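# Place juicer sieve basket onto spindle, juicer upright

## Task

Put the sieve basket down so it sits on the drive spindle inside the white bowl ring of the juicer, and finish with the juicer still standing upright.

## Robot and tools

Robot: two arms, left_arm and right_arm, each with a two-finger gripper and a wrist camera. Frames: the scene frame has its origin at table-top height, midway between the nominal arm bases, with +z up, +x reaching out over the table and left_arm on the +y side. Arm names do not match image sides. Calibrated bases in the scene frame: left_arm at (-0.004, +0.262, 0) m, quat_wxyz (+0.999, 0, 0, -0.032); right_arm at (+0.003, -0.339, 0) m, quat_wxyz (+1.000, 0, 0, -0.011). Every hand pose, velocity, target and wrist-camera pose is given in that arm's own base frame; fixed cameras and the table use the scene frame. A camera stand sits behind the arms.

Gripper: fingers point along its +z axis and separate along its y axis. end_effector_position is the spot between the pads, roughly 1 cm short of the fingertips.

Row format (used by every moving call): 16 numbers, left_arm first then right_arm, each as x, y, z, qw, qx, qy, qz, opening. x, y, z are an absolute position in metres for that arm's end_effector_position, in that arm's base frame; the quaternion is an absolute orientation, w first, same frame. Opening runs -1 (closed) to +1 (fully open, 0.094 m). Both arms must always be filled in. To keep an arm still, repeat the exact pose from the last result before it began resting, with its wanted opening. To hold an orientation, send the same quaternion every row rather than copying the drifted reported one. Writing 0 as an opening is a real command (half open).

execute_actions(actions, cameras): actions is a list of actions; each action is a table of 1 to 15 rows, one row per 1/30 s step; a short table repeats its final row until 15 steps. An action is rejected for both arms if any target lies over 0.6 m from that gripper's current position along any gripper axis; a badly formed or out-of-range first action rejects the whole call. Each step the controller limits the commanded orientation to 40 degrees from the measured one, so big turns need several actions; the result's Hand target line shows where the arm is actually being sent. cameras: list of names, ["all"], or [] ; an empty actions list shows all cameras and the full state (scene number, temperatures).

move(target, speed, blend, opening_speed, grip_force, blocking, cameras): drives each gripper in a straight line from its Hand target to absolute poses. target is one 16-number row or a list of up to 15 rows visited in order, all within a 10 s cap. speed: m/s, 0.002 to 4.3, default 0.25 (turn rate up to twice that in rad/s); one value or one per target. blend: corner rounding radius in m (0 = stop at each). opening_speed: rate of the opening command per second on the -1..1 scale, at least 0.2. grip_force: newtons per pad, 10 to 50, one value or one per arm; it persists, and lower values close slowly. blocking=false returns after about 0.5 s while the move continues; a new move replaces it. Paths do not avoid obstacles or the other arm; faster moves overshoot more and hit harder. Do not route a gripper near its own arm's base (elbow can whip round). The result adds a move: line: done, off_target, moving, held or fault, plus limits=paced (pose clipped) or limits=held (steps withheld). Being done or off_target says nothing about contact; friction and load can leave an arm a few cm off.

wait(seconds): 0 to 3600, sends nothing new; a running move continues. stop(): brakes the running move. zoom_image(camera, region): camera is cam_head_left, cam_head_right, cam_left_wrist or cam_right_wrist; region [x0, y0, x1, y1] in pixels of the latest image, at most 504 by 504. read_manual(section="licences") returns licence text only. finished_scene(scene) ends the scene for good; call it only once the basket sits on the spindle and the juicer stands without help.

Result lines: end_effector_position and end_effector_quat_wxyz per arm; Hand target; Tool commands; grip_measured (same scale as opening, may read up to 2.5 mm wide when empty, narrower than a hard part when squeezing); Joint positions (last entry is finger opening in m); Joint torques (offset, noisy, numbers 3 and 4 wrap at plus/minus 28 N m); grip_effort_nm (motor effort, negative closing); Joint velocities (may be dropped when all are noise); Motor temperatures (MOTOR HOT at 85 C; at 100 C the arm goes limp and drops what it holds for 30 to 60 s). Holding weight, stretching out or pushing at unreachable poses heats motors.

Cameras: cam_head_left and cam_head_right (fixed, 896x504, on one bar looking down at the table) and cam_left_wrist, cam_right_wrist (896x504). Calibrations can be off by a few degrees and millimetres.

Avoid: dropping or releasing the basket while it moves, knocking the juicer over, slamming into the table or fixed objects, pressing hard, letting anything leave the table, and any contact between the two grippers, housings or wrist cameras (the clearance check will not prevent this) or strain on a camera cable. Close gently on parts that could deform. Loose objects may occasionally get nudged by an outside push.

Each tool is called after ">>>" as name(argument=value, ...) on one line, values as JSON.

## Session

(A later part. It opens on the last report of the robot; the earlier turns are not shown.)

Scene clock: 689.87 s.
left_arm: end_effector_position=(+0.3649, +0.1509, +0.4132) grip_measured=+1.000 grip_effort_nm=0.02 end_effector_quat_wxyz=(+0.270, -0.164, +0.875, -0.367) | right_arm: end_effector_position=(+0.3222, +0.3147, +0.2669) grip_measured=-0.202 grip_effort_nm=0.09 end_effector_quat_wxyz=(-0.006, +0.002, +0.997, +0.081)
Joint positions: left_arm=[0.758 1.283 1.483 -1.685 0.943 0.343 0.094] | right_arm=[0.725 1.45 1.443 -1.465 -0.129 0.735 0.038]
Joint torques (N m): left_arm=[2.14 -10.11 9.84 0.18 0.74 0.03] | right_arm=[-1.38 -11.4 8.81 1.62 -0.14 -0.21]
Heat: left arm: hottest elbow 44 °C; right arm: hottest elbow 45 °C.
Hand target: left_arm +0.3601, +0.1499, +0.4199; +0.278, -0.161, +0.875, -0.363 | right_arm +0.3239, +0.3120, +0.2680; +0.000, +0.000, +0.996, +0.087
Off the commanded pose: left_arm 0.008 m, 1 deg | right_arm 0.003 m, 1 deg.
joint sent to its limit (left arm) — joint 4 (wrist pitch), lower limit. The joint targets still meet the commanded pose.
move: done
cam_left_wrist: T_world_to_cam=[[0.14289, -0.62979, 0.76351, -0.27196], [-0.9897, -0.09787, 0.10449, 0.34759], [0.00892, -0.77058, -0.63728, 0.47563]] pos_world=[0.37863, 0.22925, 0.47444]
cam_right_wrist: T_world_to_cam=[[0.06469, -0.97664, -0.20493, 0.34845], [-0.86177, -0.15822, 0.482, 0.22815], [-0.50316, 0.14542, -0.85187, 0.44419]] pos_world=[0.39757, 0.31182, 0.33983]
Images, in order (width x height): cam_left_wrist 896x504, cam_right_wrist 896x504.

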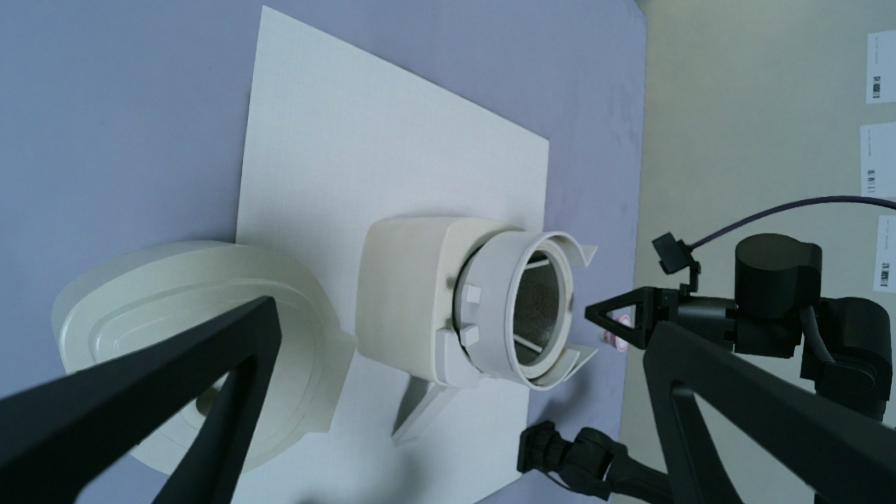

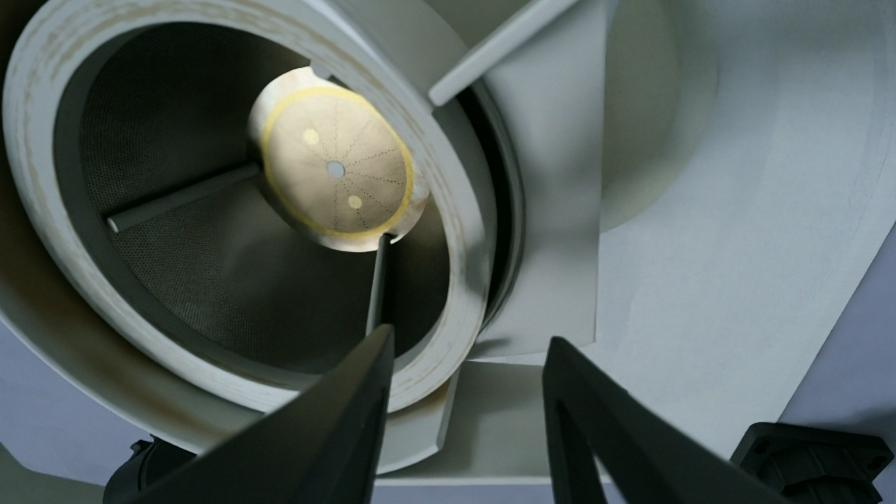

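>>> move(target=[[0.36,0.15,0.42,0.277,-0.161,0.875,-0.364,1,0.317,0.3145,0.258,0,0,0.9962,0.0872,-0.25],[0.36,0.15,0.42,0.277,-0.161,0.875,-0.364,1,0.317,0.3175,0.24,0,0,0.9962,0.0872,-0.25]], speed=0.04, cameras=["cam_right_wrist"])

Scene clock: 698.00 s.
left_arm: end_effector_position=(+0.3649, +0.1509, +0.4132) grip_measured=+1.000 grip_effort_nm=0.01 end_effector_quat_wxyz=(+0.270, -0.164, +0.875, -0.367) | right_arm: end_effector_position=(+0.3211, +0.3137, +0.2404) grip_measured=-0.248 grip_effort_nm=-0.08 end_effector_quat_wxyz=(-0.004, +0.002, +0.997, +0.083)
Joint positions: left_arm=[0.758 1.283 1.483 -1.685 0.943 0.343 0.094] | right_arm=[0.725 1.445 1.368 -1.389 -0.129 0.735 0.035]
Joint torques (N m): left_arm=[2.14 -10.87 9.77 0.43 0.66 0.11] | right_arm=[0.21 -10.64 8.87 1.52 -0.06 0.01]
Heat: left arm: hottest elbow 44 °C; right arm: hottest elbow 44 °C.
Hand target: left_arm +0.3601, +0.1499, +0.4199; +0.278, -0.161, +0.875, -0.363 | right_arm +0.3170, +0.3174, +0.2400; +0.000, +0.000, +0.996, +0.087
Off the commanded pose: left_arm 0.008 m, 1 deg | right_arm 0.006 m, 1 deg.
joint sent to its limit (left arm) — joint 4 (wrist pitch), lower limit. The joint targets still meet the commanded pose.
move: done
cam_right_wrist: T_world_to_cam=[[0.0655, -0.97585, -0.20839, 0.34252], [-0.86385, -0.15998, 0.47767, 0.2421], [-0.49947, 0.14873, -0.85347, 0.41936]] pos_world=[0.39616, 0.31061, 0.31364]

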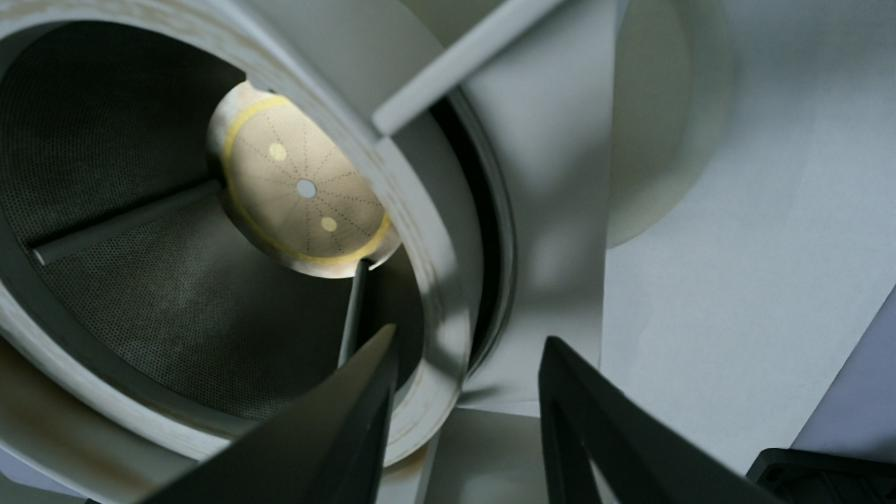

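>>> move(target=[[0.36,0.15,0.42,0.277,-0.161,0.875,-0.364,1,0.300,0.3165,0.255,0,0,0.9962,0.0872,-0.4],[0.36,0.15,0.42,0.277,-0.161,0.875,-0.364,1,0.304,0.326,0.24,0,0,0.9962,0.0872,-0.4]], speed=0.04, cameras=["cam_right_wrist"])

Scene clock: 705.57 s.
left_arm: end_effector_position=(+0.3649, +0.1509, +0.4132) grip_measured=+1.000 grip_effort_nm=0.01 end_effector_quat_wxyz=(+0.270, -0.164, +0.875, -0.367) | right_arm: end_effector_position=(+0.3061, +0.3214, +0.2482) grip_measured=-0.398 grip_effort_nm=-0.08 end_effector_quat_wxyz=(+0.002, -0.001, +0.996, +0.090)
Joint positions: left_arm=[0.758 1.283 1.483 -1.685 0.943 0.343 0.094] | right_arm=[0.761 1.416 1.357 -1.384 -0.127 0.767 0.028]
Joint torques (N m): left_arm=[2.14 -11.4 9.94 0.29 0.7 0.08] | right_arm=[0.44 -9.23 8.75 1.47 0.07 0.05]
Heat: left arm: hottest elbow 44 °C; right arm: hottest elbow 44 °C.
Hand target: left_arm +0.3601, +0.1499, +0.4199; +0.278, -0.161, +0.875, -0.363 | right_arm +0.3039, +0.3259, +0.2400; +0.000, +0.000, +0.996, +0.087
Off the commanded pose: left_arm 0.008 m, 1 deg | right_arm 0.010 m, 0 deg.
joint sent to its limit (left arm) — joint 4 (wrist pitch), lower limit. The joint targets still meet the commanded pose.
move: done
cam_right_wrist: T_world_to_cam=[[0.07256, -0.97239, -0.22179, 0.35261], [-0.86883, -0.17083, 0.46471, 0.23491], [-0.48977, 0.15897, -0.85723, 0.41208]] pos_world=[0.38033, 0.31749, 0.32229]

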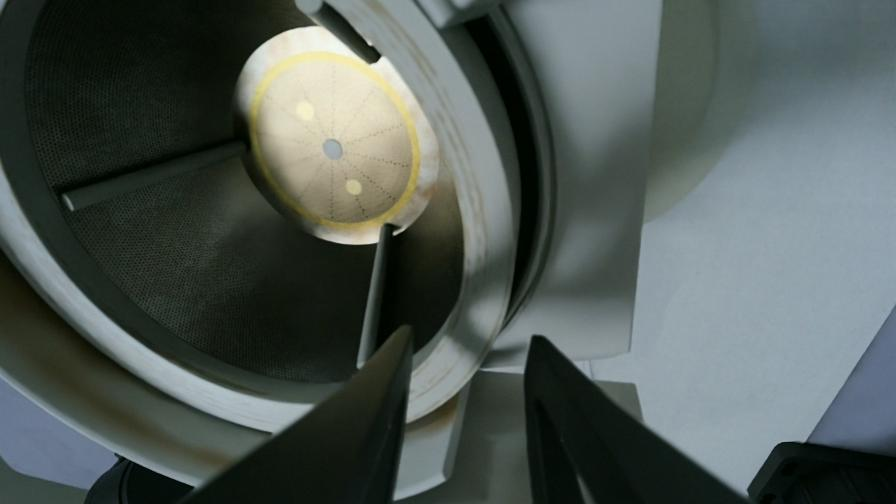

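>>> move(target=[0.36,0.15,0.42,0.277,-0.161,0.875,-0.364,1,0.302,0.3325,0.218,0,0,0.9962,0.0872,-0.4], speed=0.03, cameras=["cam_right_wrist","cam_left_wrist"])

>>> zoom_image(camera="cam_left_wrist", region=[420, 200, 660, 410])

Scene clock: 710.67 s.
left_arm: end_effector_position=(+0.3649, +0.1509, +0.4132) grip_measured=+1.000 grip_effort_nm=0.02 end_effector_quat_wxyz=(+0.270, -0.164, +0.875, -0.367) | right_arm: end_effector_position=(+0.3046, +0.3280, +0.2257) grip_measured=-0.398 grip_effort_nm=-0.08 end_effector_quat_wxyz=(+0.001, -0.001, +0.996, +0.090)
Joint positions: left_arm=[0.758 1.283 1.483 -1.685 0.943 0.343 0.094] | right_arm=[0.775 1.431 1.314 -1.325 -0.126 0.781 0.028]
Joint torques (N m): left_arm=[2.32 -10.52 9.84 0.17 0.73 0.13] | right_arm=[0.73 -9.82 8.79 1.5 0.08 0.07]
Heat: left arm: hottest elbow 44 °C; right arm: hottest elbow 44 °C.
Hand target: left_arm +0.3601, +0.1499, +0.4199; +0.278, -0.161, +0.875, -0.363 | right_arm +0.3020, +0.3324, +0.2181; +0.000, +0.000, +0.996, +0.087
Off the commanded pose: left_arm 0.008 m, 1 deg | right_arm 0.009 m, 0 deg.
joint sent to its limit (left arm) — joint 4 (wrist pitch), lower limit. The joint targets still meet the commanded pose.
move: done
cam_left_wrist: T_world_to_cam=[[0.14289, -0.62979, 0.76351, -0.27196], [-0.9897, -0.09787, 0.10449, 0.34759], [0.00892, -0.77058, -0.63728, 0.47563]] pos_world=[0.37863, 0.22925, 0.47444]
cam_right_wrist: T_world_to_cam=[[0.07193, -0.9726, -0.22108, 0.35431], [-0.86833, -0.17013, 0.46589, 0.24458], [-0.49074, 0.15846, -0.85678, 0.39135]] pos_world=[0.37894, 0.32419, 0.29969]
Images, in order (width x height): cam_left_wrist 896x504, cam_right_wrist 896x504.

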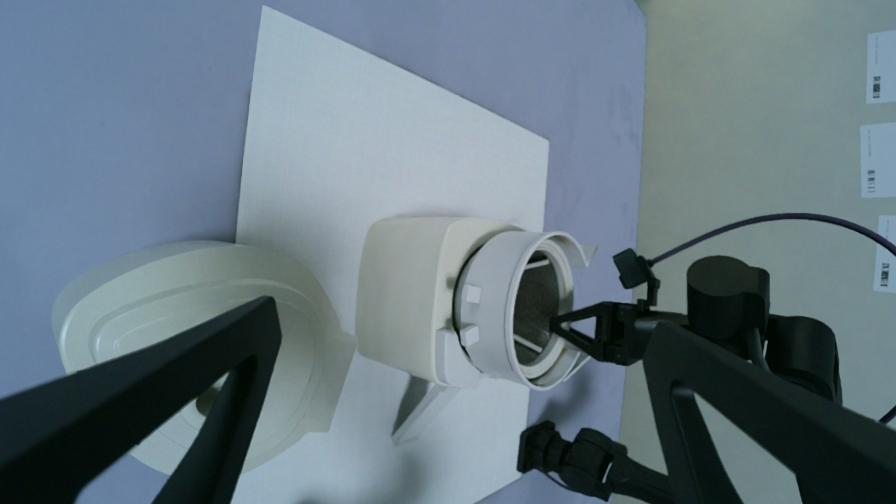

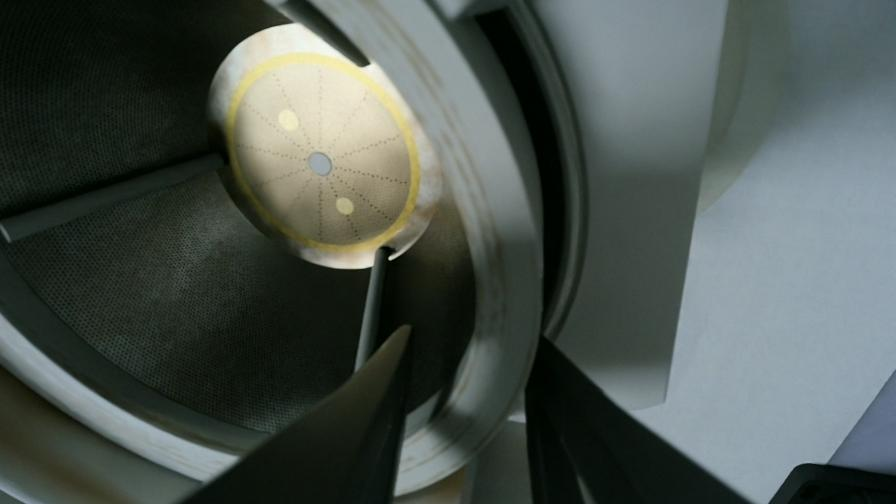

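Scaled by 2.100 from the camera's image (finer frame: 1280x720).

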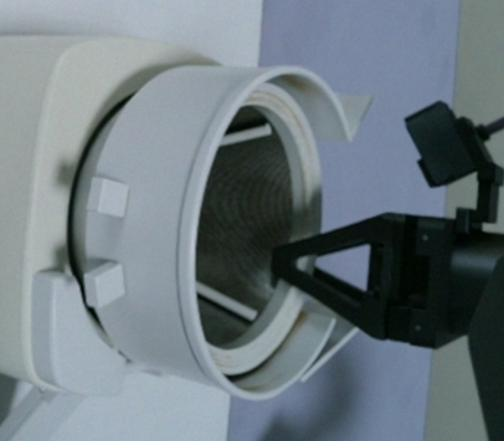

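>>> move(target=[[0.36,0.15,0.42,0.277,-0.161,0.875,-0.364,1,0.295,0.319,0.242,0,0,0.9962,0.0872,-0.4],[0.36,0.15,0.42,0.277,-0.161,0.875,-0.364,1,0.295,0.324,0.222,0,0,0.9962,0.0872,-0.4]], speed=0.03, cameras=["cam_right_wrist"])

Scene clock: 719.30 s.
left_arm: end_effector_position=(+0.3649, +0.1509, +0.4132) grip_measured=+1.000 grip_effort_nm=0.01 end_effector_quat_wxyz=(+0.270, -0.164, +0.875, -0.367) | right_arm: end_effector_position=(+0.2981, +0.3217, +0.2264) grip_measured=-0.398 grip_effort_nm=-0.08 end_effector_quat_wxyz=(-0.001, -0.001, +0.996, +0.087)
Joint positions: left_arm=[0.758 1.283 1.483 -1.685 0.943 0.343 0.094] | right_arm=[0.775 1.411 1.296 -1.333 -0.126 0.781 0.028]
Joint torques (N m): left_arm=[2.26 -10.29 9.76 0.1 0.74 0.09] | right_arm=[0.44 -9.58 8.62 1.68 0.05 0.03]
Heat: left arm: hottest elbow 44 °C; right arm: hottest elbow 43 °C.
Hand target: left_arm +0.3601, +0.1499, +0.4199; +0.278, -0.161, +0.875, -0.363 | right_arm +0.2950, +0.3239, +0.2220; +0.000, +0.000, +0.996, +0.087
Off the commanded pose: left_arm 0.008 m, 1 deg | right_arm 0.006 m, 0 deg.
joint sent to its limit (left arm) — joint 4 (wrist pitch), lower limit. The joint targets still meet the commanded pose.
move: done
cam_right_wrist: T_world_to_cam=[[0.07065, -0.97356, -0.21724, 0.34866], [-0.86631, -0.16785, 0.47046, 0.23511], [-0.49448, 0.15496, -0.85526, 0.39173]] pos_world=[0.37275, 0.3182, 0.30017]

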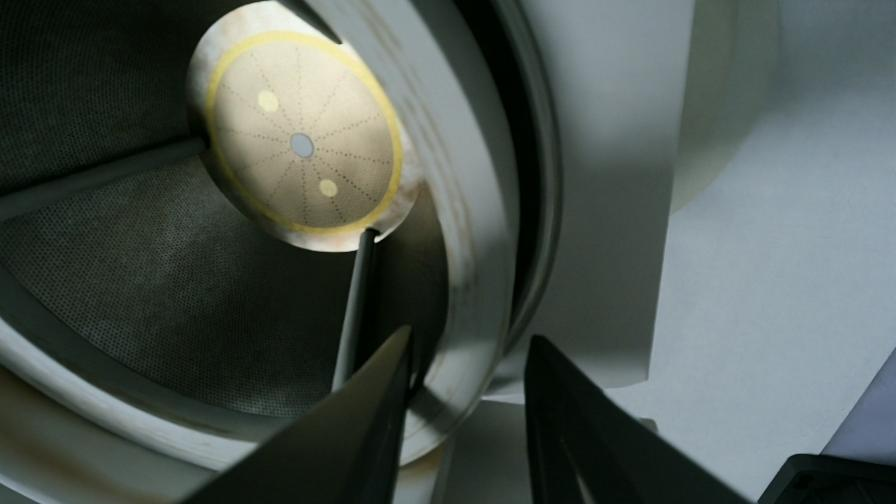

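>>> move(target=[0.36,0.15,0.42,0.277,-0.161,0.875,-0.364,1,0.293,0.3265,0.208,0,0,0.9962,0.0872,-0.4], speed=0.03, cameras=["cam_right_wrist"])

Scene clock: 723.37 s.
left_arm: end_effector_position=(+0.3649, +0.1509, +0.4132) grip_measured=+1.000 grip_effort_nm=0.01 end_effector_quat_wxyz=(+0.270, -0.164, +0.875, -0.367) | right_arm: end_effector_position=(+0.2977, +0.3227, +0.2185) grip_measured=-0.398 grip_effort_nm=-0.08 end_effector_quat_wxyz=(+0.001, +0.001, +0.996, +0.089)
Joint positions: left_arm=[0.758 1.283 1.483 -1.685 0.943 0.343 0.094] | right_arm=[0.777 1.411 1.274 -1.306 -0.125 0.787 0.028]
Joint torques (N m): left_arm=[2.67 -10.52 9.95 0.13 0.72 0.08] | right_arm=[0.97 -9.41 7.79 1.92 0.06 0.07]
Heat: left arm: hottest elbow 44 °C; right arm: hottest elbow 43 °C.
Hand target: left_arm +0.3601, +0.1499, +0.4199; +0.278, -0.161, +0.875, -0.363 | right_arm +0.2929, +0.3263, +0.2081; +0.000, +0.000, +0.996, +0.087
Off the commanded pose: left_arm 0.008 m, 1 deg | right_arm 0.012 m, 0 deg.
joint sent to its limit (left arm) — joint 4 (wrist pitch), lower limit. The joint targets still meet the commanded pose.
move: off_target (right_arm)
cam_right_wrist: T_world_to_cam=[[0.06814, -0.97304, -0.22034, 0.3491], [-0.8688, -0.16644, 0.46635, 0.23986], [-0.49045, 0.15965, -0.85672, 0.38218]] pos_world=[0.37205, 0.31859, 0.29248]

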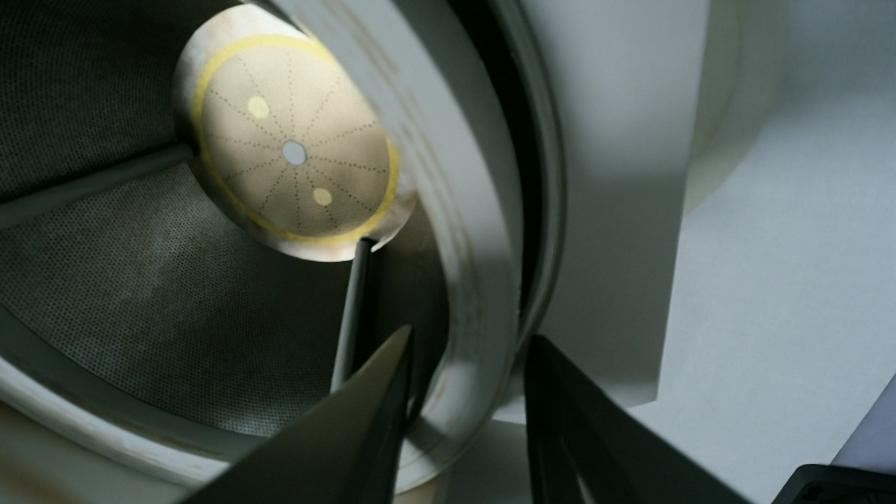

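>>> move(target=[[0.36,0.15,0.42,0.277,-0.161,0.875,-0.364,1,0.286,0.323,0.226,0,0,0.9962,0.0872,-0.4],[0.36,0.15,0.42,0.277,-0.161,0.875,-0.364,1,0.287,0.327,0.203,0,0,0.9962,0.0872,-0.4]], speed=0.03, cameras=["cam_right_wrist"])

>>> zoom_image(camera="cam_right_wrist", region=[350, 220, 650, 500])

Scene clock: 729.33 s.
left_arm: end_effector_position=(+0.3649, +0.1509, +0.4132) grip_measured=+1.000 grip_effort_nm=0.01 end_effector_quat_wxyz=(+0.270, -0.164, +0.875, -0.367) | right_arm: end_effector_position=(+0.2961, +0.3246, +0.2183) grip_measured=-0.398 grip_effort_nm=-0.08 end_effector_quat_wxyz=(+0.009, +0.001, +0.995, +0.096)
Joint positions: left_arm=[0.758 1.283 1.483 -1.685 0.943 0.343 0.094] | right_arm=[0.784 1.399 1.26 -1.283 -0.122 0.796 0.028]
Joint torques (N m): left_arm=[2.08 -11.28 9.85 0.06 0.69 0.09] | right_arm=[1.38 -9.17 7.31 1.57 -0.01 0.09]
Heat: left arm: hottest elbow 44 °C; right arm: hottest elbow 42 °C.
Hand target: left_arm +0.3601, +0.1499, +0.4199; +0.278, -0.161, +0.875, -0.363 | right_arm +0.2870, +0.3265, +0.2033; +0.000, +0.000, +0.996, +0.087
Off the commanded pose: left_arm 0.008 m, 1 deg | right_arm 0.018 m, 1 deg.
joint sent to its limit (left arm) — joint 4 (wrist pitch), lower limit. The joint targets still meet the commanded pose.
move: off_target (right_arm)
cam_right_wrist: T_world_to_cam=[[0.06949, -0.97031, -0.23166, 0.35219], [-0.87624, -0.17037, 0.45075, 0.24576], [-0.47684, 0.17167, -0.86207, 0.37424]] pos_world=[0.36933, 0.31937, 0.29343]

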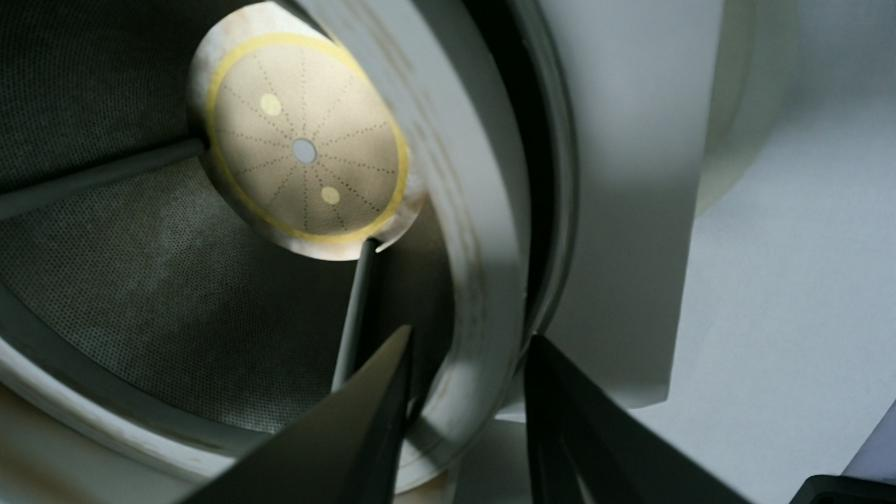

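Scaled by 1.680 from the camera's image (finer frame: 1280x720).

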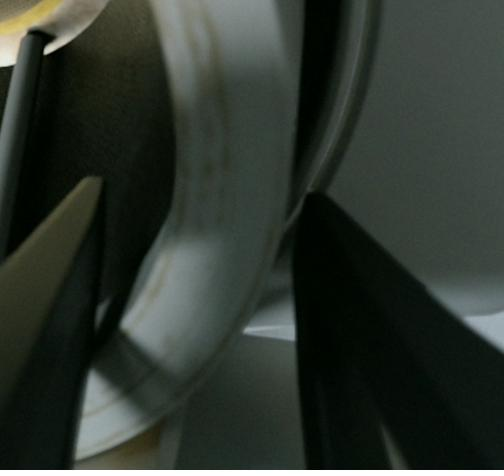

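>>> move(target=[0.36,0.15,0.42,0.277,-0.161,0.875,-0.364,1,0.294,0.326,0.214,0,0,0.9962,0.0872,-0.95], speed=0.03, opening_speed=0.3, cameras=["cam_right_wrist"])

Scene clock: 735.37 s.
left_arm: end_effector_position=(+0.3649, +0.1509, +0.4132) grip_measured=+1.000 grip_effort_nm=0.01 end_effector_quat_wxyz=(+0.270, -0.164, +0.875, -0.367) | right_arm: end_effector_position=(+0.2988, +0.3220, +0.2183) grip_measured=-0.716 grip_effort_nm=-1.01 end_effector_quat_wxyz=(+0.012, +0.024, +0.995, +0.092)
Joint positions: left_arm=[0.758 1.283 1.483 -1.685 0.943 0.343 0.094] | right_arm=[0.78 1.398 1.26 -1.283 -0.11 0.837 0.013]
Joint torques (N m): left_arm=[2.37 -10.64 9.91 0.09 0.74 0.1] | right_arm=[0.5 -8.35 10.11 0.39 -0.53 -0.5]
Heat: left arm: hottest elbow 44 °C; right arm: hottest elbow 42 °C.
Hand target: left_arm +0.3601, +0.1499, +0.4199; +0.278, -0.161, +0.875, -0.363 | right_arm +0.2939, +0.3259, +0.2141; +0.000, +0.000, +0.996, +0.088
Off the commanded pose: left_arm 0.008 m, 1 deg | right_arm 0.008 m, 3 deg.
joint sent to its limit (left arm) — joint 4 (wrist pitch), lower limit. The joint targets still meet the commanded pose.
move: off_target (right_arm)
cam_right_wrist: T_world_to_cam=[[0.02489, -0.97411, -0.22472, 0.36256], [-0.88346, -0.12663, 0.45107, 0.23572], [-0.46785, 0.1873, -0.86373, 0.36848]] pos_world=[0.37162, 0.31401, 0.29342]

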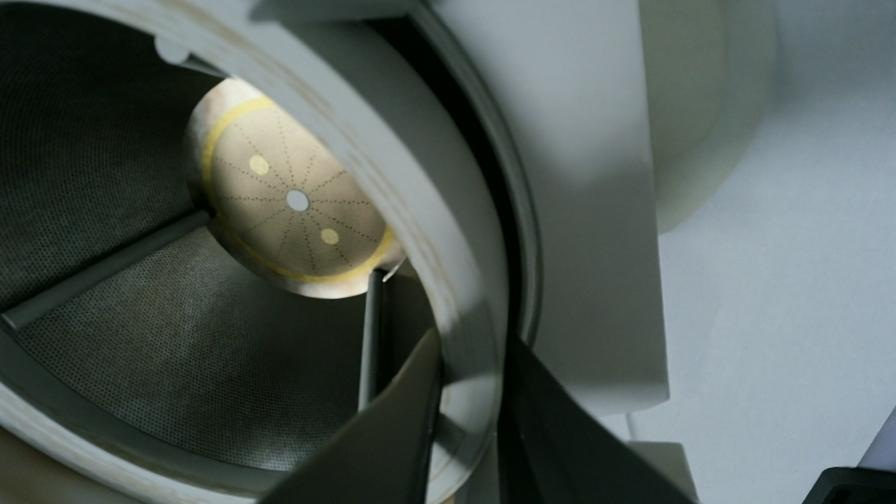

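>>> move(target=[0.36,0.15,0.42,0.277,-0.161,0.875,-0.364,1,0.299,0.322,0.265,0,0.02,0.996,0.0872,-0.95], speed=0.04, cameras=["cam_right_wrist","cam_left_wrist","cam_head_right"])

>>> zoom_image(camera="cam_left_wrist", region=[420, 200, 660, 410])

>>> zoom_image(camera="cam_head_right", region=[340, 240, 560, 440])

Scene clock: 740.90 s.
left_arm: end_effector_position=(+0.3649, +0.1509, +0.4132) grip_measured=+1.000 grip_effort_nm=0.01 end_effector_quat_wxyz=(+0.270, -0.164, +0.875, -0.367) | right_arm: end_effector_position=(+0.2898, +0.3145, +0.2299) grip_measured=-0.735 grip_effort_nm=-1.03 end_effector_quat_wxyz=(-0.018, +0.027, +0.997, +0.065)
Joint positions: left_arm=[0.758 1.283 1.483 -1.685 0.943 0.343 0.094] | right_arm=[0.78 1.416 1.313 -1.4 -0.116 0.838 0.012]
Joint torques (N m): left_arm=[2.37 -10.52 9.77 0.39 0.74 0.06] | right_arm=[-0.97 -11.4 15.42 -0.38 -0.23 -0.22]
Heat: left arm: hottest elbow 44 °C; right arm: hottest elbow 43 °C.
Hand target: left_arm +0.3601, +0.1499, +0.4199; +0.278, -0.161, +0.875, -0.363 | right_arm +0.2977, +0.3209, +0.2645; +0.001, +0.020, +0.996, +0.088
Off the commanded pose: left_arm 0.008 m, 1 deg | right_arm 0.037 m, 3 deg.
joint sent to its limit (left arm) — joint 4 (wrist pitch), lower limit. The joint targets still meet the commanded pose.
move: off_target (right_arm)
cam_left_wrist: T_world_to_cam=[[0.14289, -0.62979, 0.76351, -0.27196], [-0.9897, -0.09787, 0.10449, 0.34759], [0.00892, -0.77058, -0.63728, 0.47563]] pos_world=[0.37863, 0.22925, 0.47444]
cam_right_wrist: T_world_to_cam=[[0.01248, -0.9847, -0.17381, 0.35333], [-0.85373, -0.10098, 0.51083, 0.19115], [-0.52057, 0.14201, -0.84193, 0.40021]] pos_world=[0.36712, 0.31039, 0.30071]
Images, in order (width x height): cam_head_right 896x504, cam_left_wrist 896x504, cam_right_wrist 896x504.

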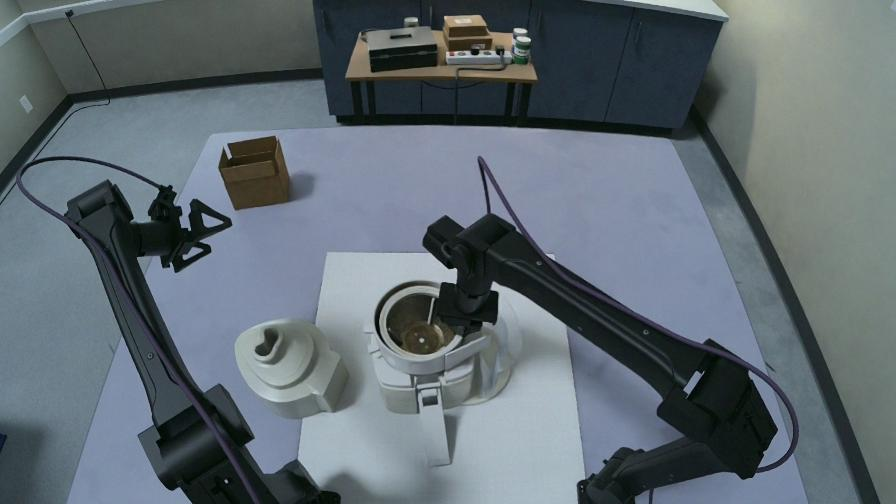

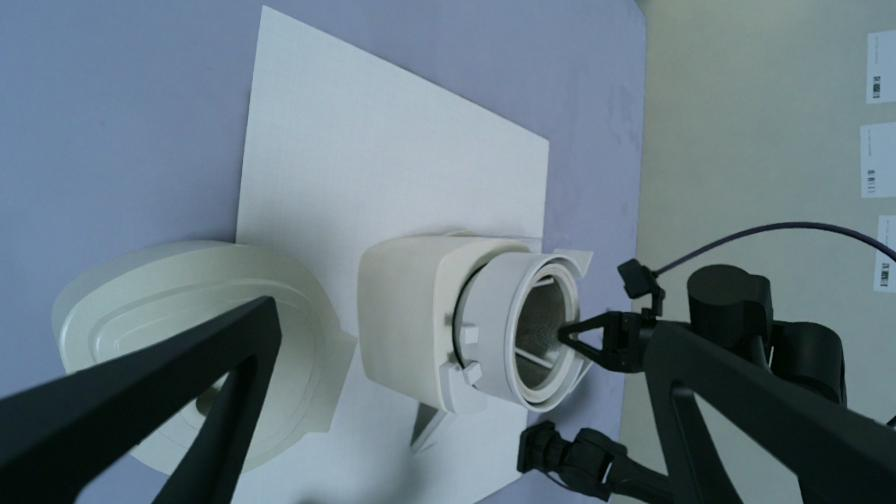

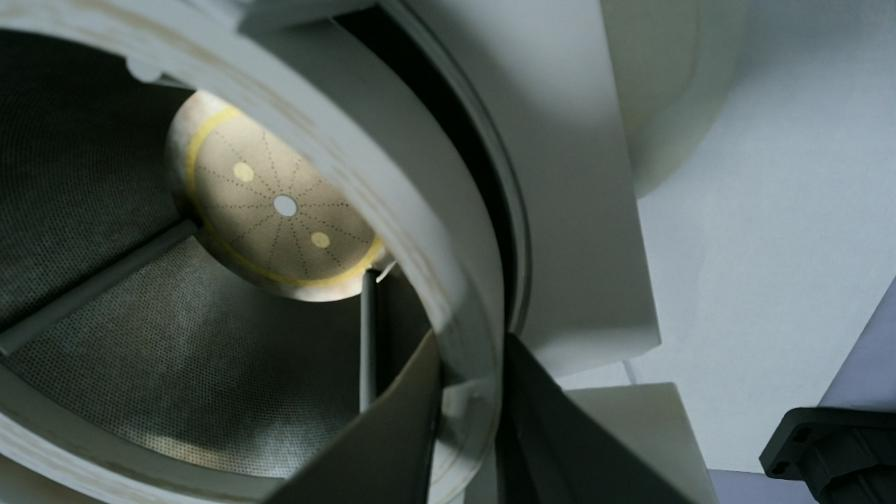

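Scaled by 2.100 from the camera's image (finer frame: 1280x720).

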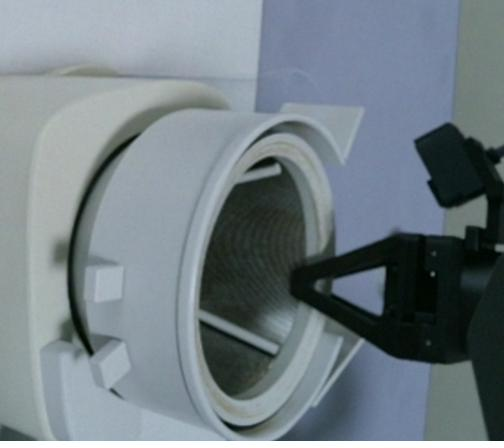

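Scaled by 2.291 from the camera's image (finer frame: 1280x720).

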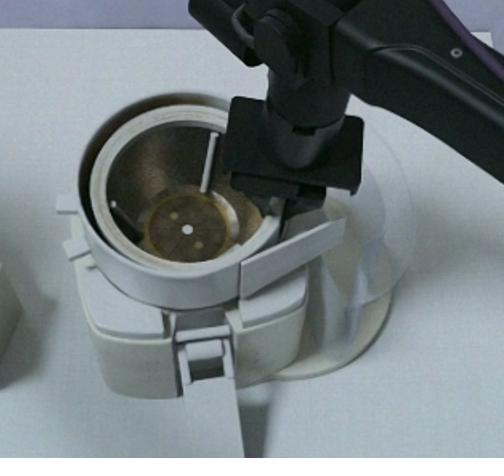

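>>> move(target=[0.36,0.15,0.42,0.277,-0.161,0.875,-0.364,1,0.306,0.327,0.282,0.015,0.02,0.994,0.105,-0.95], speed=0.04, cameras=["cam_right_wrist","cam_left_wrist","cam_head_right"])

>>> zoom_image(camera="cam_left_wrist", region=[420, 200, 660, 410])

>>> zoom_image(camera="cam_head_right", region=[340, 240, 560, 440])

Scene clock: 746.50 s.
left_arm: end_effector_position=(+0.3649, +0.1509, +0.4132) grip_measured=+1.000 grip_effort_nm=0.02 end_effector_quat_wxyz=(+0.270, -0.164, +0.875, -0.367) | right_arm: end_effector_position=(+0.2905, +0.3162, +0.2365) grip_measured=-0.735 grip_effort_nm=-1.03 end_effector_quat_wxyz=(-0.018, +0.024, +0.997, +0.068)
Joint positions: left_arm=[0.758 1.283 1.483 -1.685 0.943 0.343 0.094] | right_arm=[0.78 1.416 1.33 -1.413 -0.119 0.833 0.012]
Joint torques (N m): left_arm=[2.55 -10.52 9.88 0.18 0.72 0.11] | right_arm=[-1.32 -12.28 16.35 0.43 -0.25 -0.18]
Heat: left arm: hottest elbow 44 °C; right arm: hottest elbow 44 °C.
Hand target: left_arm +0.3601, +0.1499, +0.4199; +0.278, -0.161, +0.875, -0.363 | right_arm +0.3036, +0.3248, +0.2815; +0.016, +0.020, +0.994, +0.105
Off the commanded pose: left_arm 0.008 m, 1 deg | right_arm 0.049 m, 6 deg.
joint sent to its limit (left arm) — joint 4 (wrist pitch), lower limit. The joint targets still meet the commanded pose.
move: off_target (right_arm)
cam_left_wrist: T_world_to_cam=[[0.14289, -0.62979, 0.76351, -0.27196], [-0.9897, -0.09787, 0.10449, 0.34759], [0.00892, -0.77058, -0.63728, 0.47563]] pos_world=[0.37863, 0.22925, 0.47444]
cam_right_wrist: T_world_to_cam=[[0.01739, -0.98355, -0.17978, 0.35574], [-0.85381, -0.10817, 0.50922, 0.19124], [-0.52029, 0.14464, -0.84165, 0.40498]] pos_world=[0.3678, 0.31199, 0.30743]
Images, in order (width x height): cam_head_right 896x504, cam_left_wrist 896x504, cam_right_wrist 896x504.

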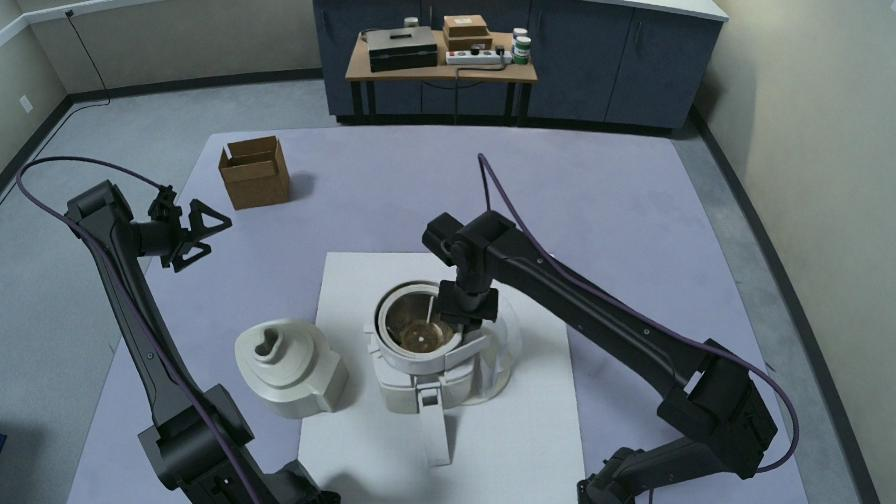

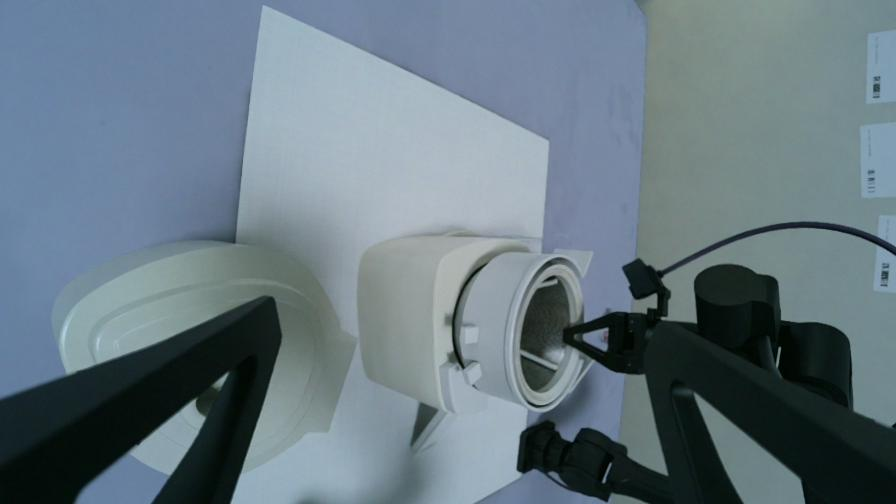

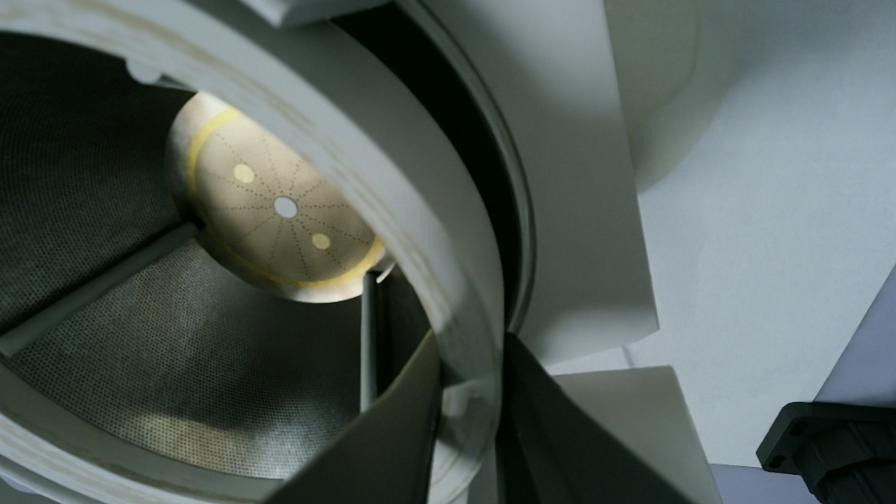

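Scaled by 2.100 from the camera's image (finer frame: 1280x720).

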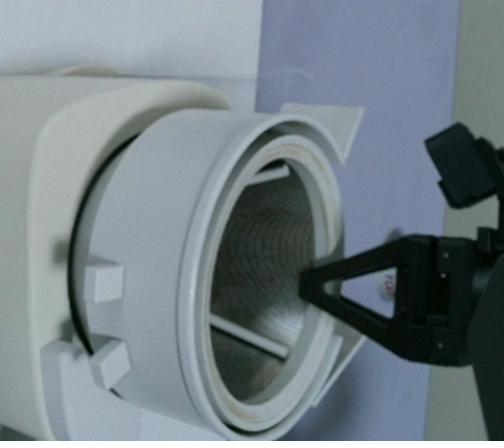

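Scaled by 2.291 from the camera's image (finer frame: 1280x720).

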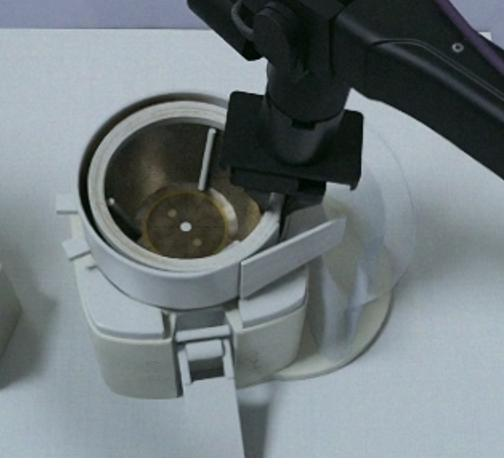

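>>> move(target=[0.36,0.15,0.42,0.277,-0.161,0.875,-0.364,1,0.315,0.333,0.278,0.045,0.022,0.99,0.13,-0.95], speed=0.03, cameras=["cam_right_wrist","cam_left_wrist","cam_head_right"])

>>> zoom_image(camera="cam_left_wrist", region=[420, 200, 660, 410])

>>> zoom_image(camera="cam_head_right", region=[340, 260, 500, 400])

Scene clock: 765.17 s.
left_arm: end_effector_position=(+0.3649, +0.1509, +0.4132) grip_measured=+1.000 grip_effort_nm=0.02 end_effector_quat_wxyz=(+0.270, -0.164, +0.875, -0.367) | right_arm: end_effector_position=(+0.2969, +0.3211, +0.2443) grip_measured=-0.735 grip_effort_nm=-1.03 end_effector_quat_wxyz=(+0.003, +0.023, +0.996, +0.086)
Joint positions: left_arm=[0.758 1.283 1.483 -1.685 0.943 0.343 0.094] | right_arm=[0.78 1.399 1.33 -1.373 -0.115 0.833 0.012]
Joint torques (N m): left_arm=[2.73 -10.87 10.07 0.35 0.73 0.09] | right_arm=[-1.49 -11.34 13.44 2.84 -0.11 -0.11]
Heat: left arm: hottest elbow 44 °C; right arm: hottest elbow 46 °C.
Hand target: left_arm +0.3601, +0.1499, +0.4199; +0.278, -0.161, +0.875, -0.363 | right_arm +0.3133, +0.3312, +0.2787; +0.045, +0.022, +0.990, +0.129
Off the commanded pose: left_arm 0.008 m, 1 deg | right_arm 0.040 m, 7 deg.
joint sent to its limit (left arm) — joint 4 (wrist pitch), lower limit. The joint targets still meet the commanded pose.
move: off_target (right_arm)
cam_left_wrist: T_world_to_cam=[[0.14289, -0.62979, 0.76351, -0.27196], [-0.9897, -0.09787, 0.10449, 0.34759], [0.00892, -0.77058, -0.63728, 0.47563]] pos_world=[0.37863, 0.22925, 0.47444]
cam_right_wrist: T_world_to_cam=[[0.02554, -0.97632, -0.21483, 0.36571], [-0.87521, -0.12569, 0.46714, 0.21551], [-0.48307, 0.17609, -0.85769, 0.39697]] pos_world=[0.37104, 0.31423, 0.31837]
Images, in order (width x height): cam_head_right 896x504, cam_left_wrist 896x504, cam_right_wrist 896x504.

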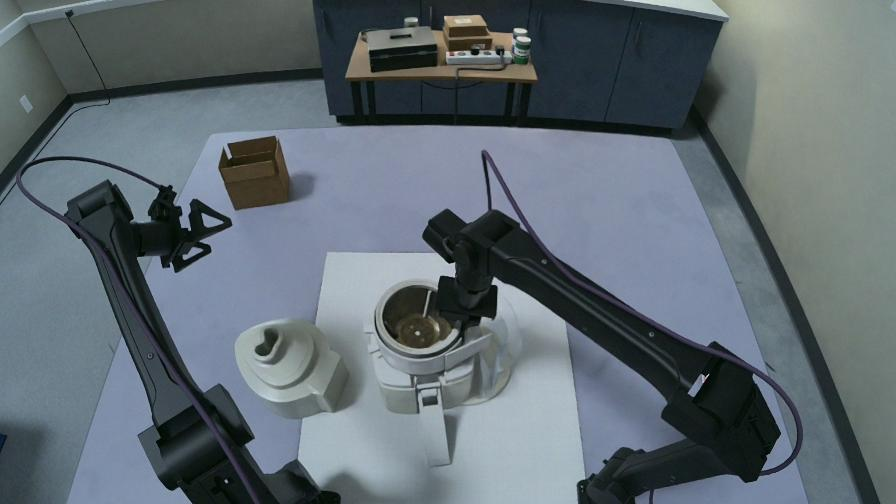

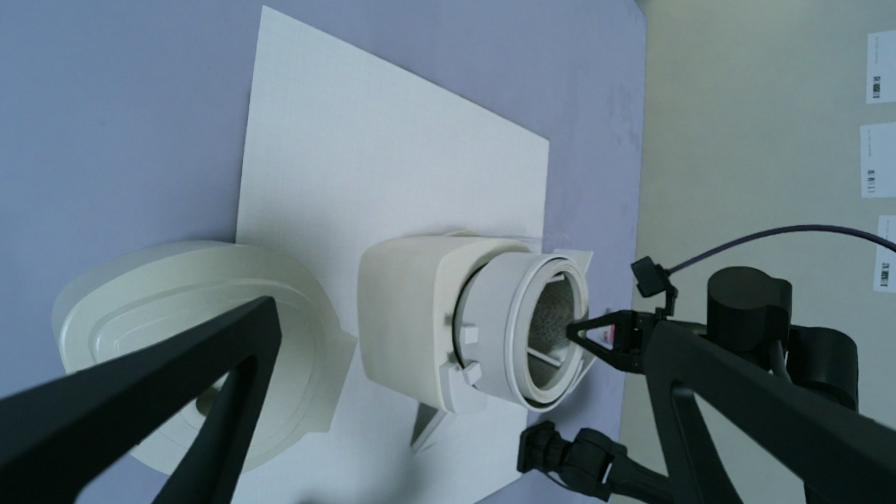

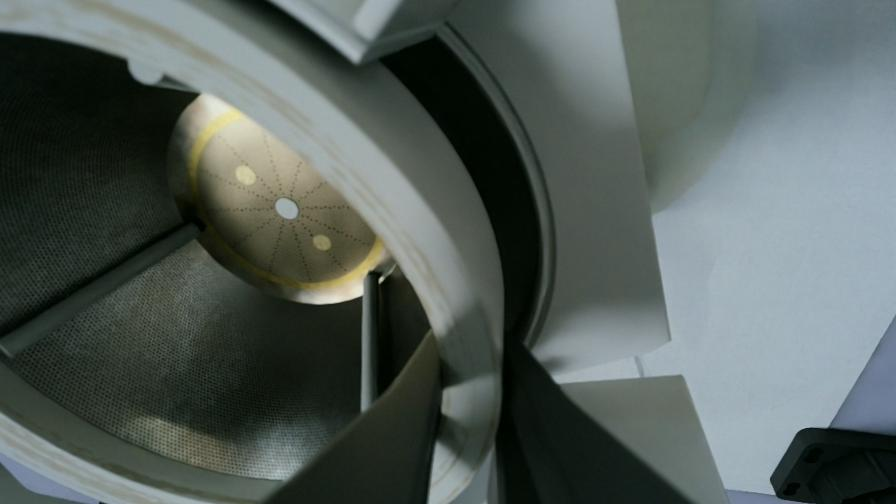

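Scaled by 2.100 from the camera's image (finer frame: 1280x720).

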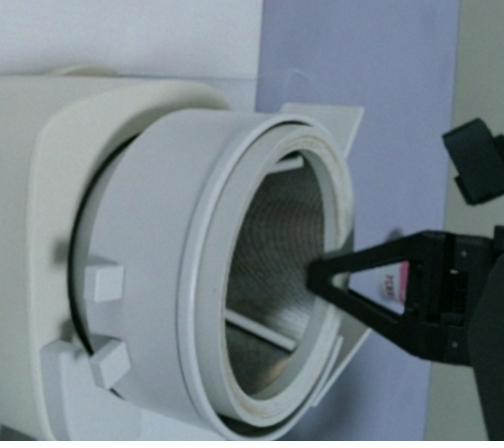

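Scaled by 3.150 from the camera's image (finer frame: 1280x720).

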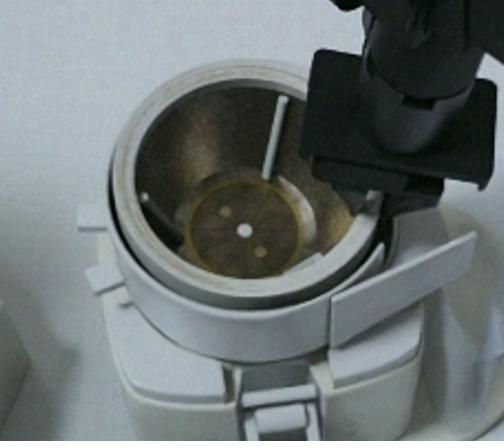

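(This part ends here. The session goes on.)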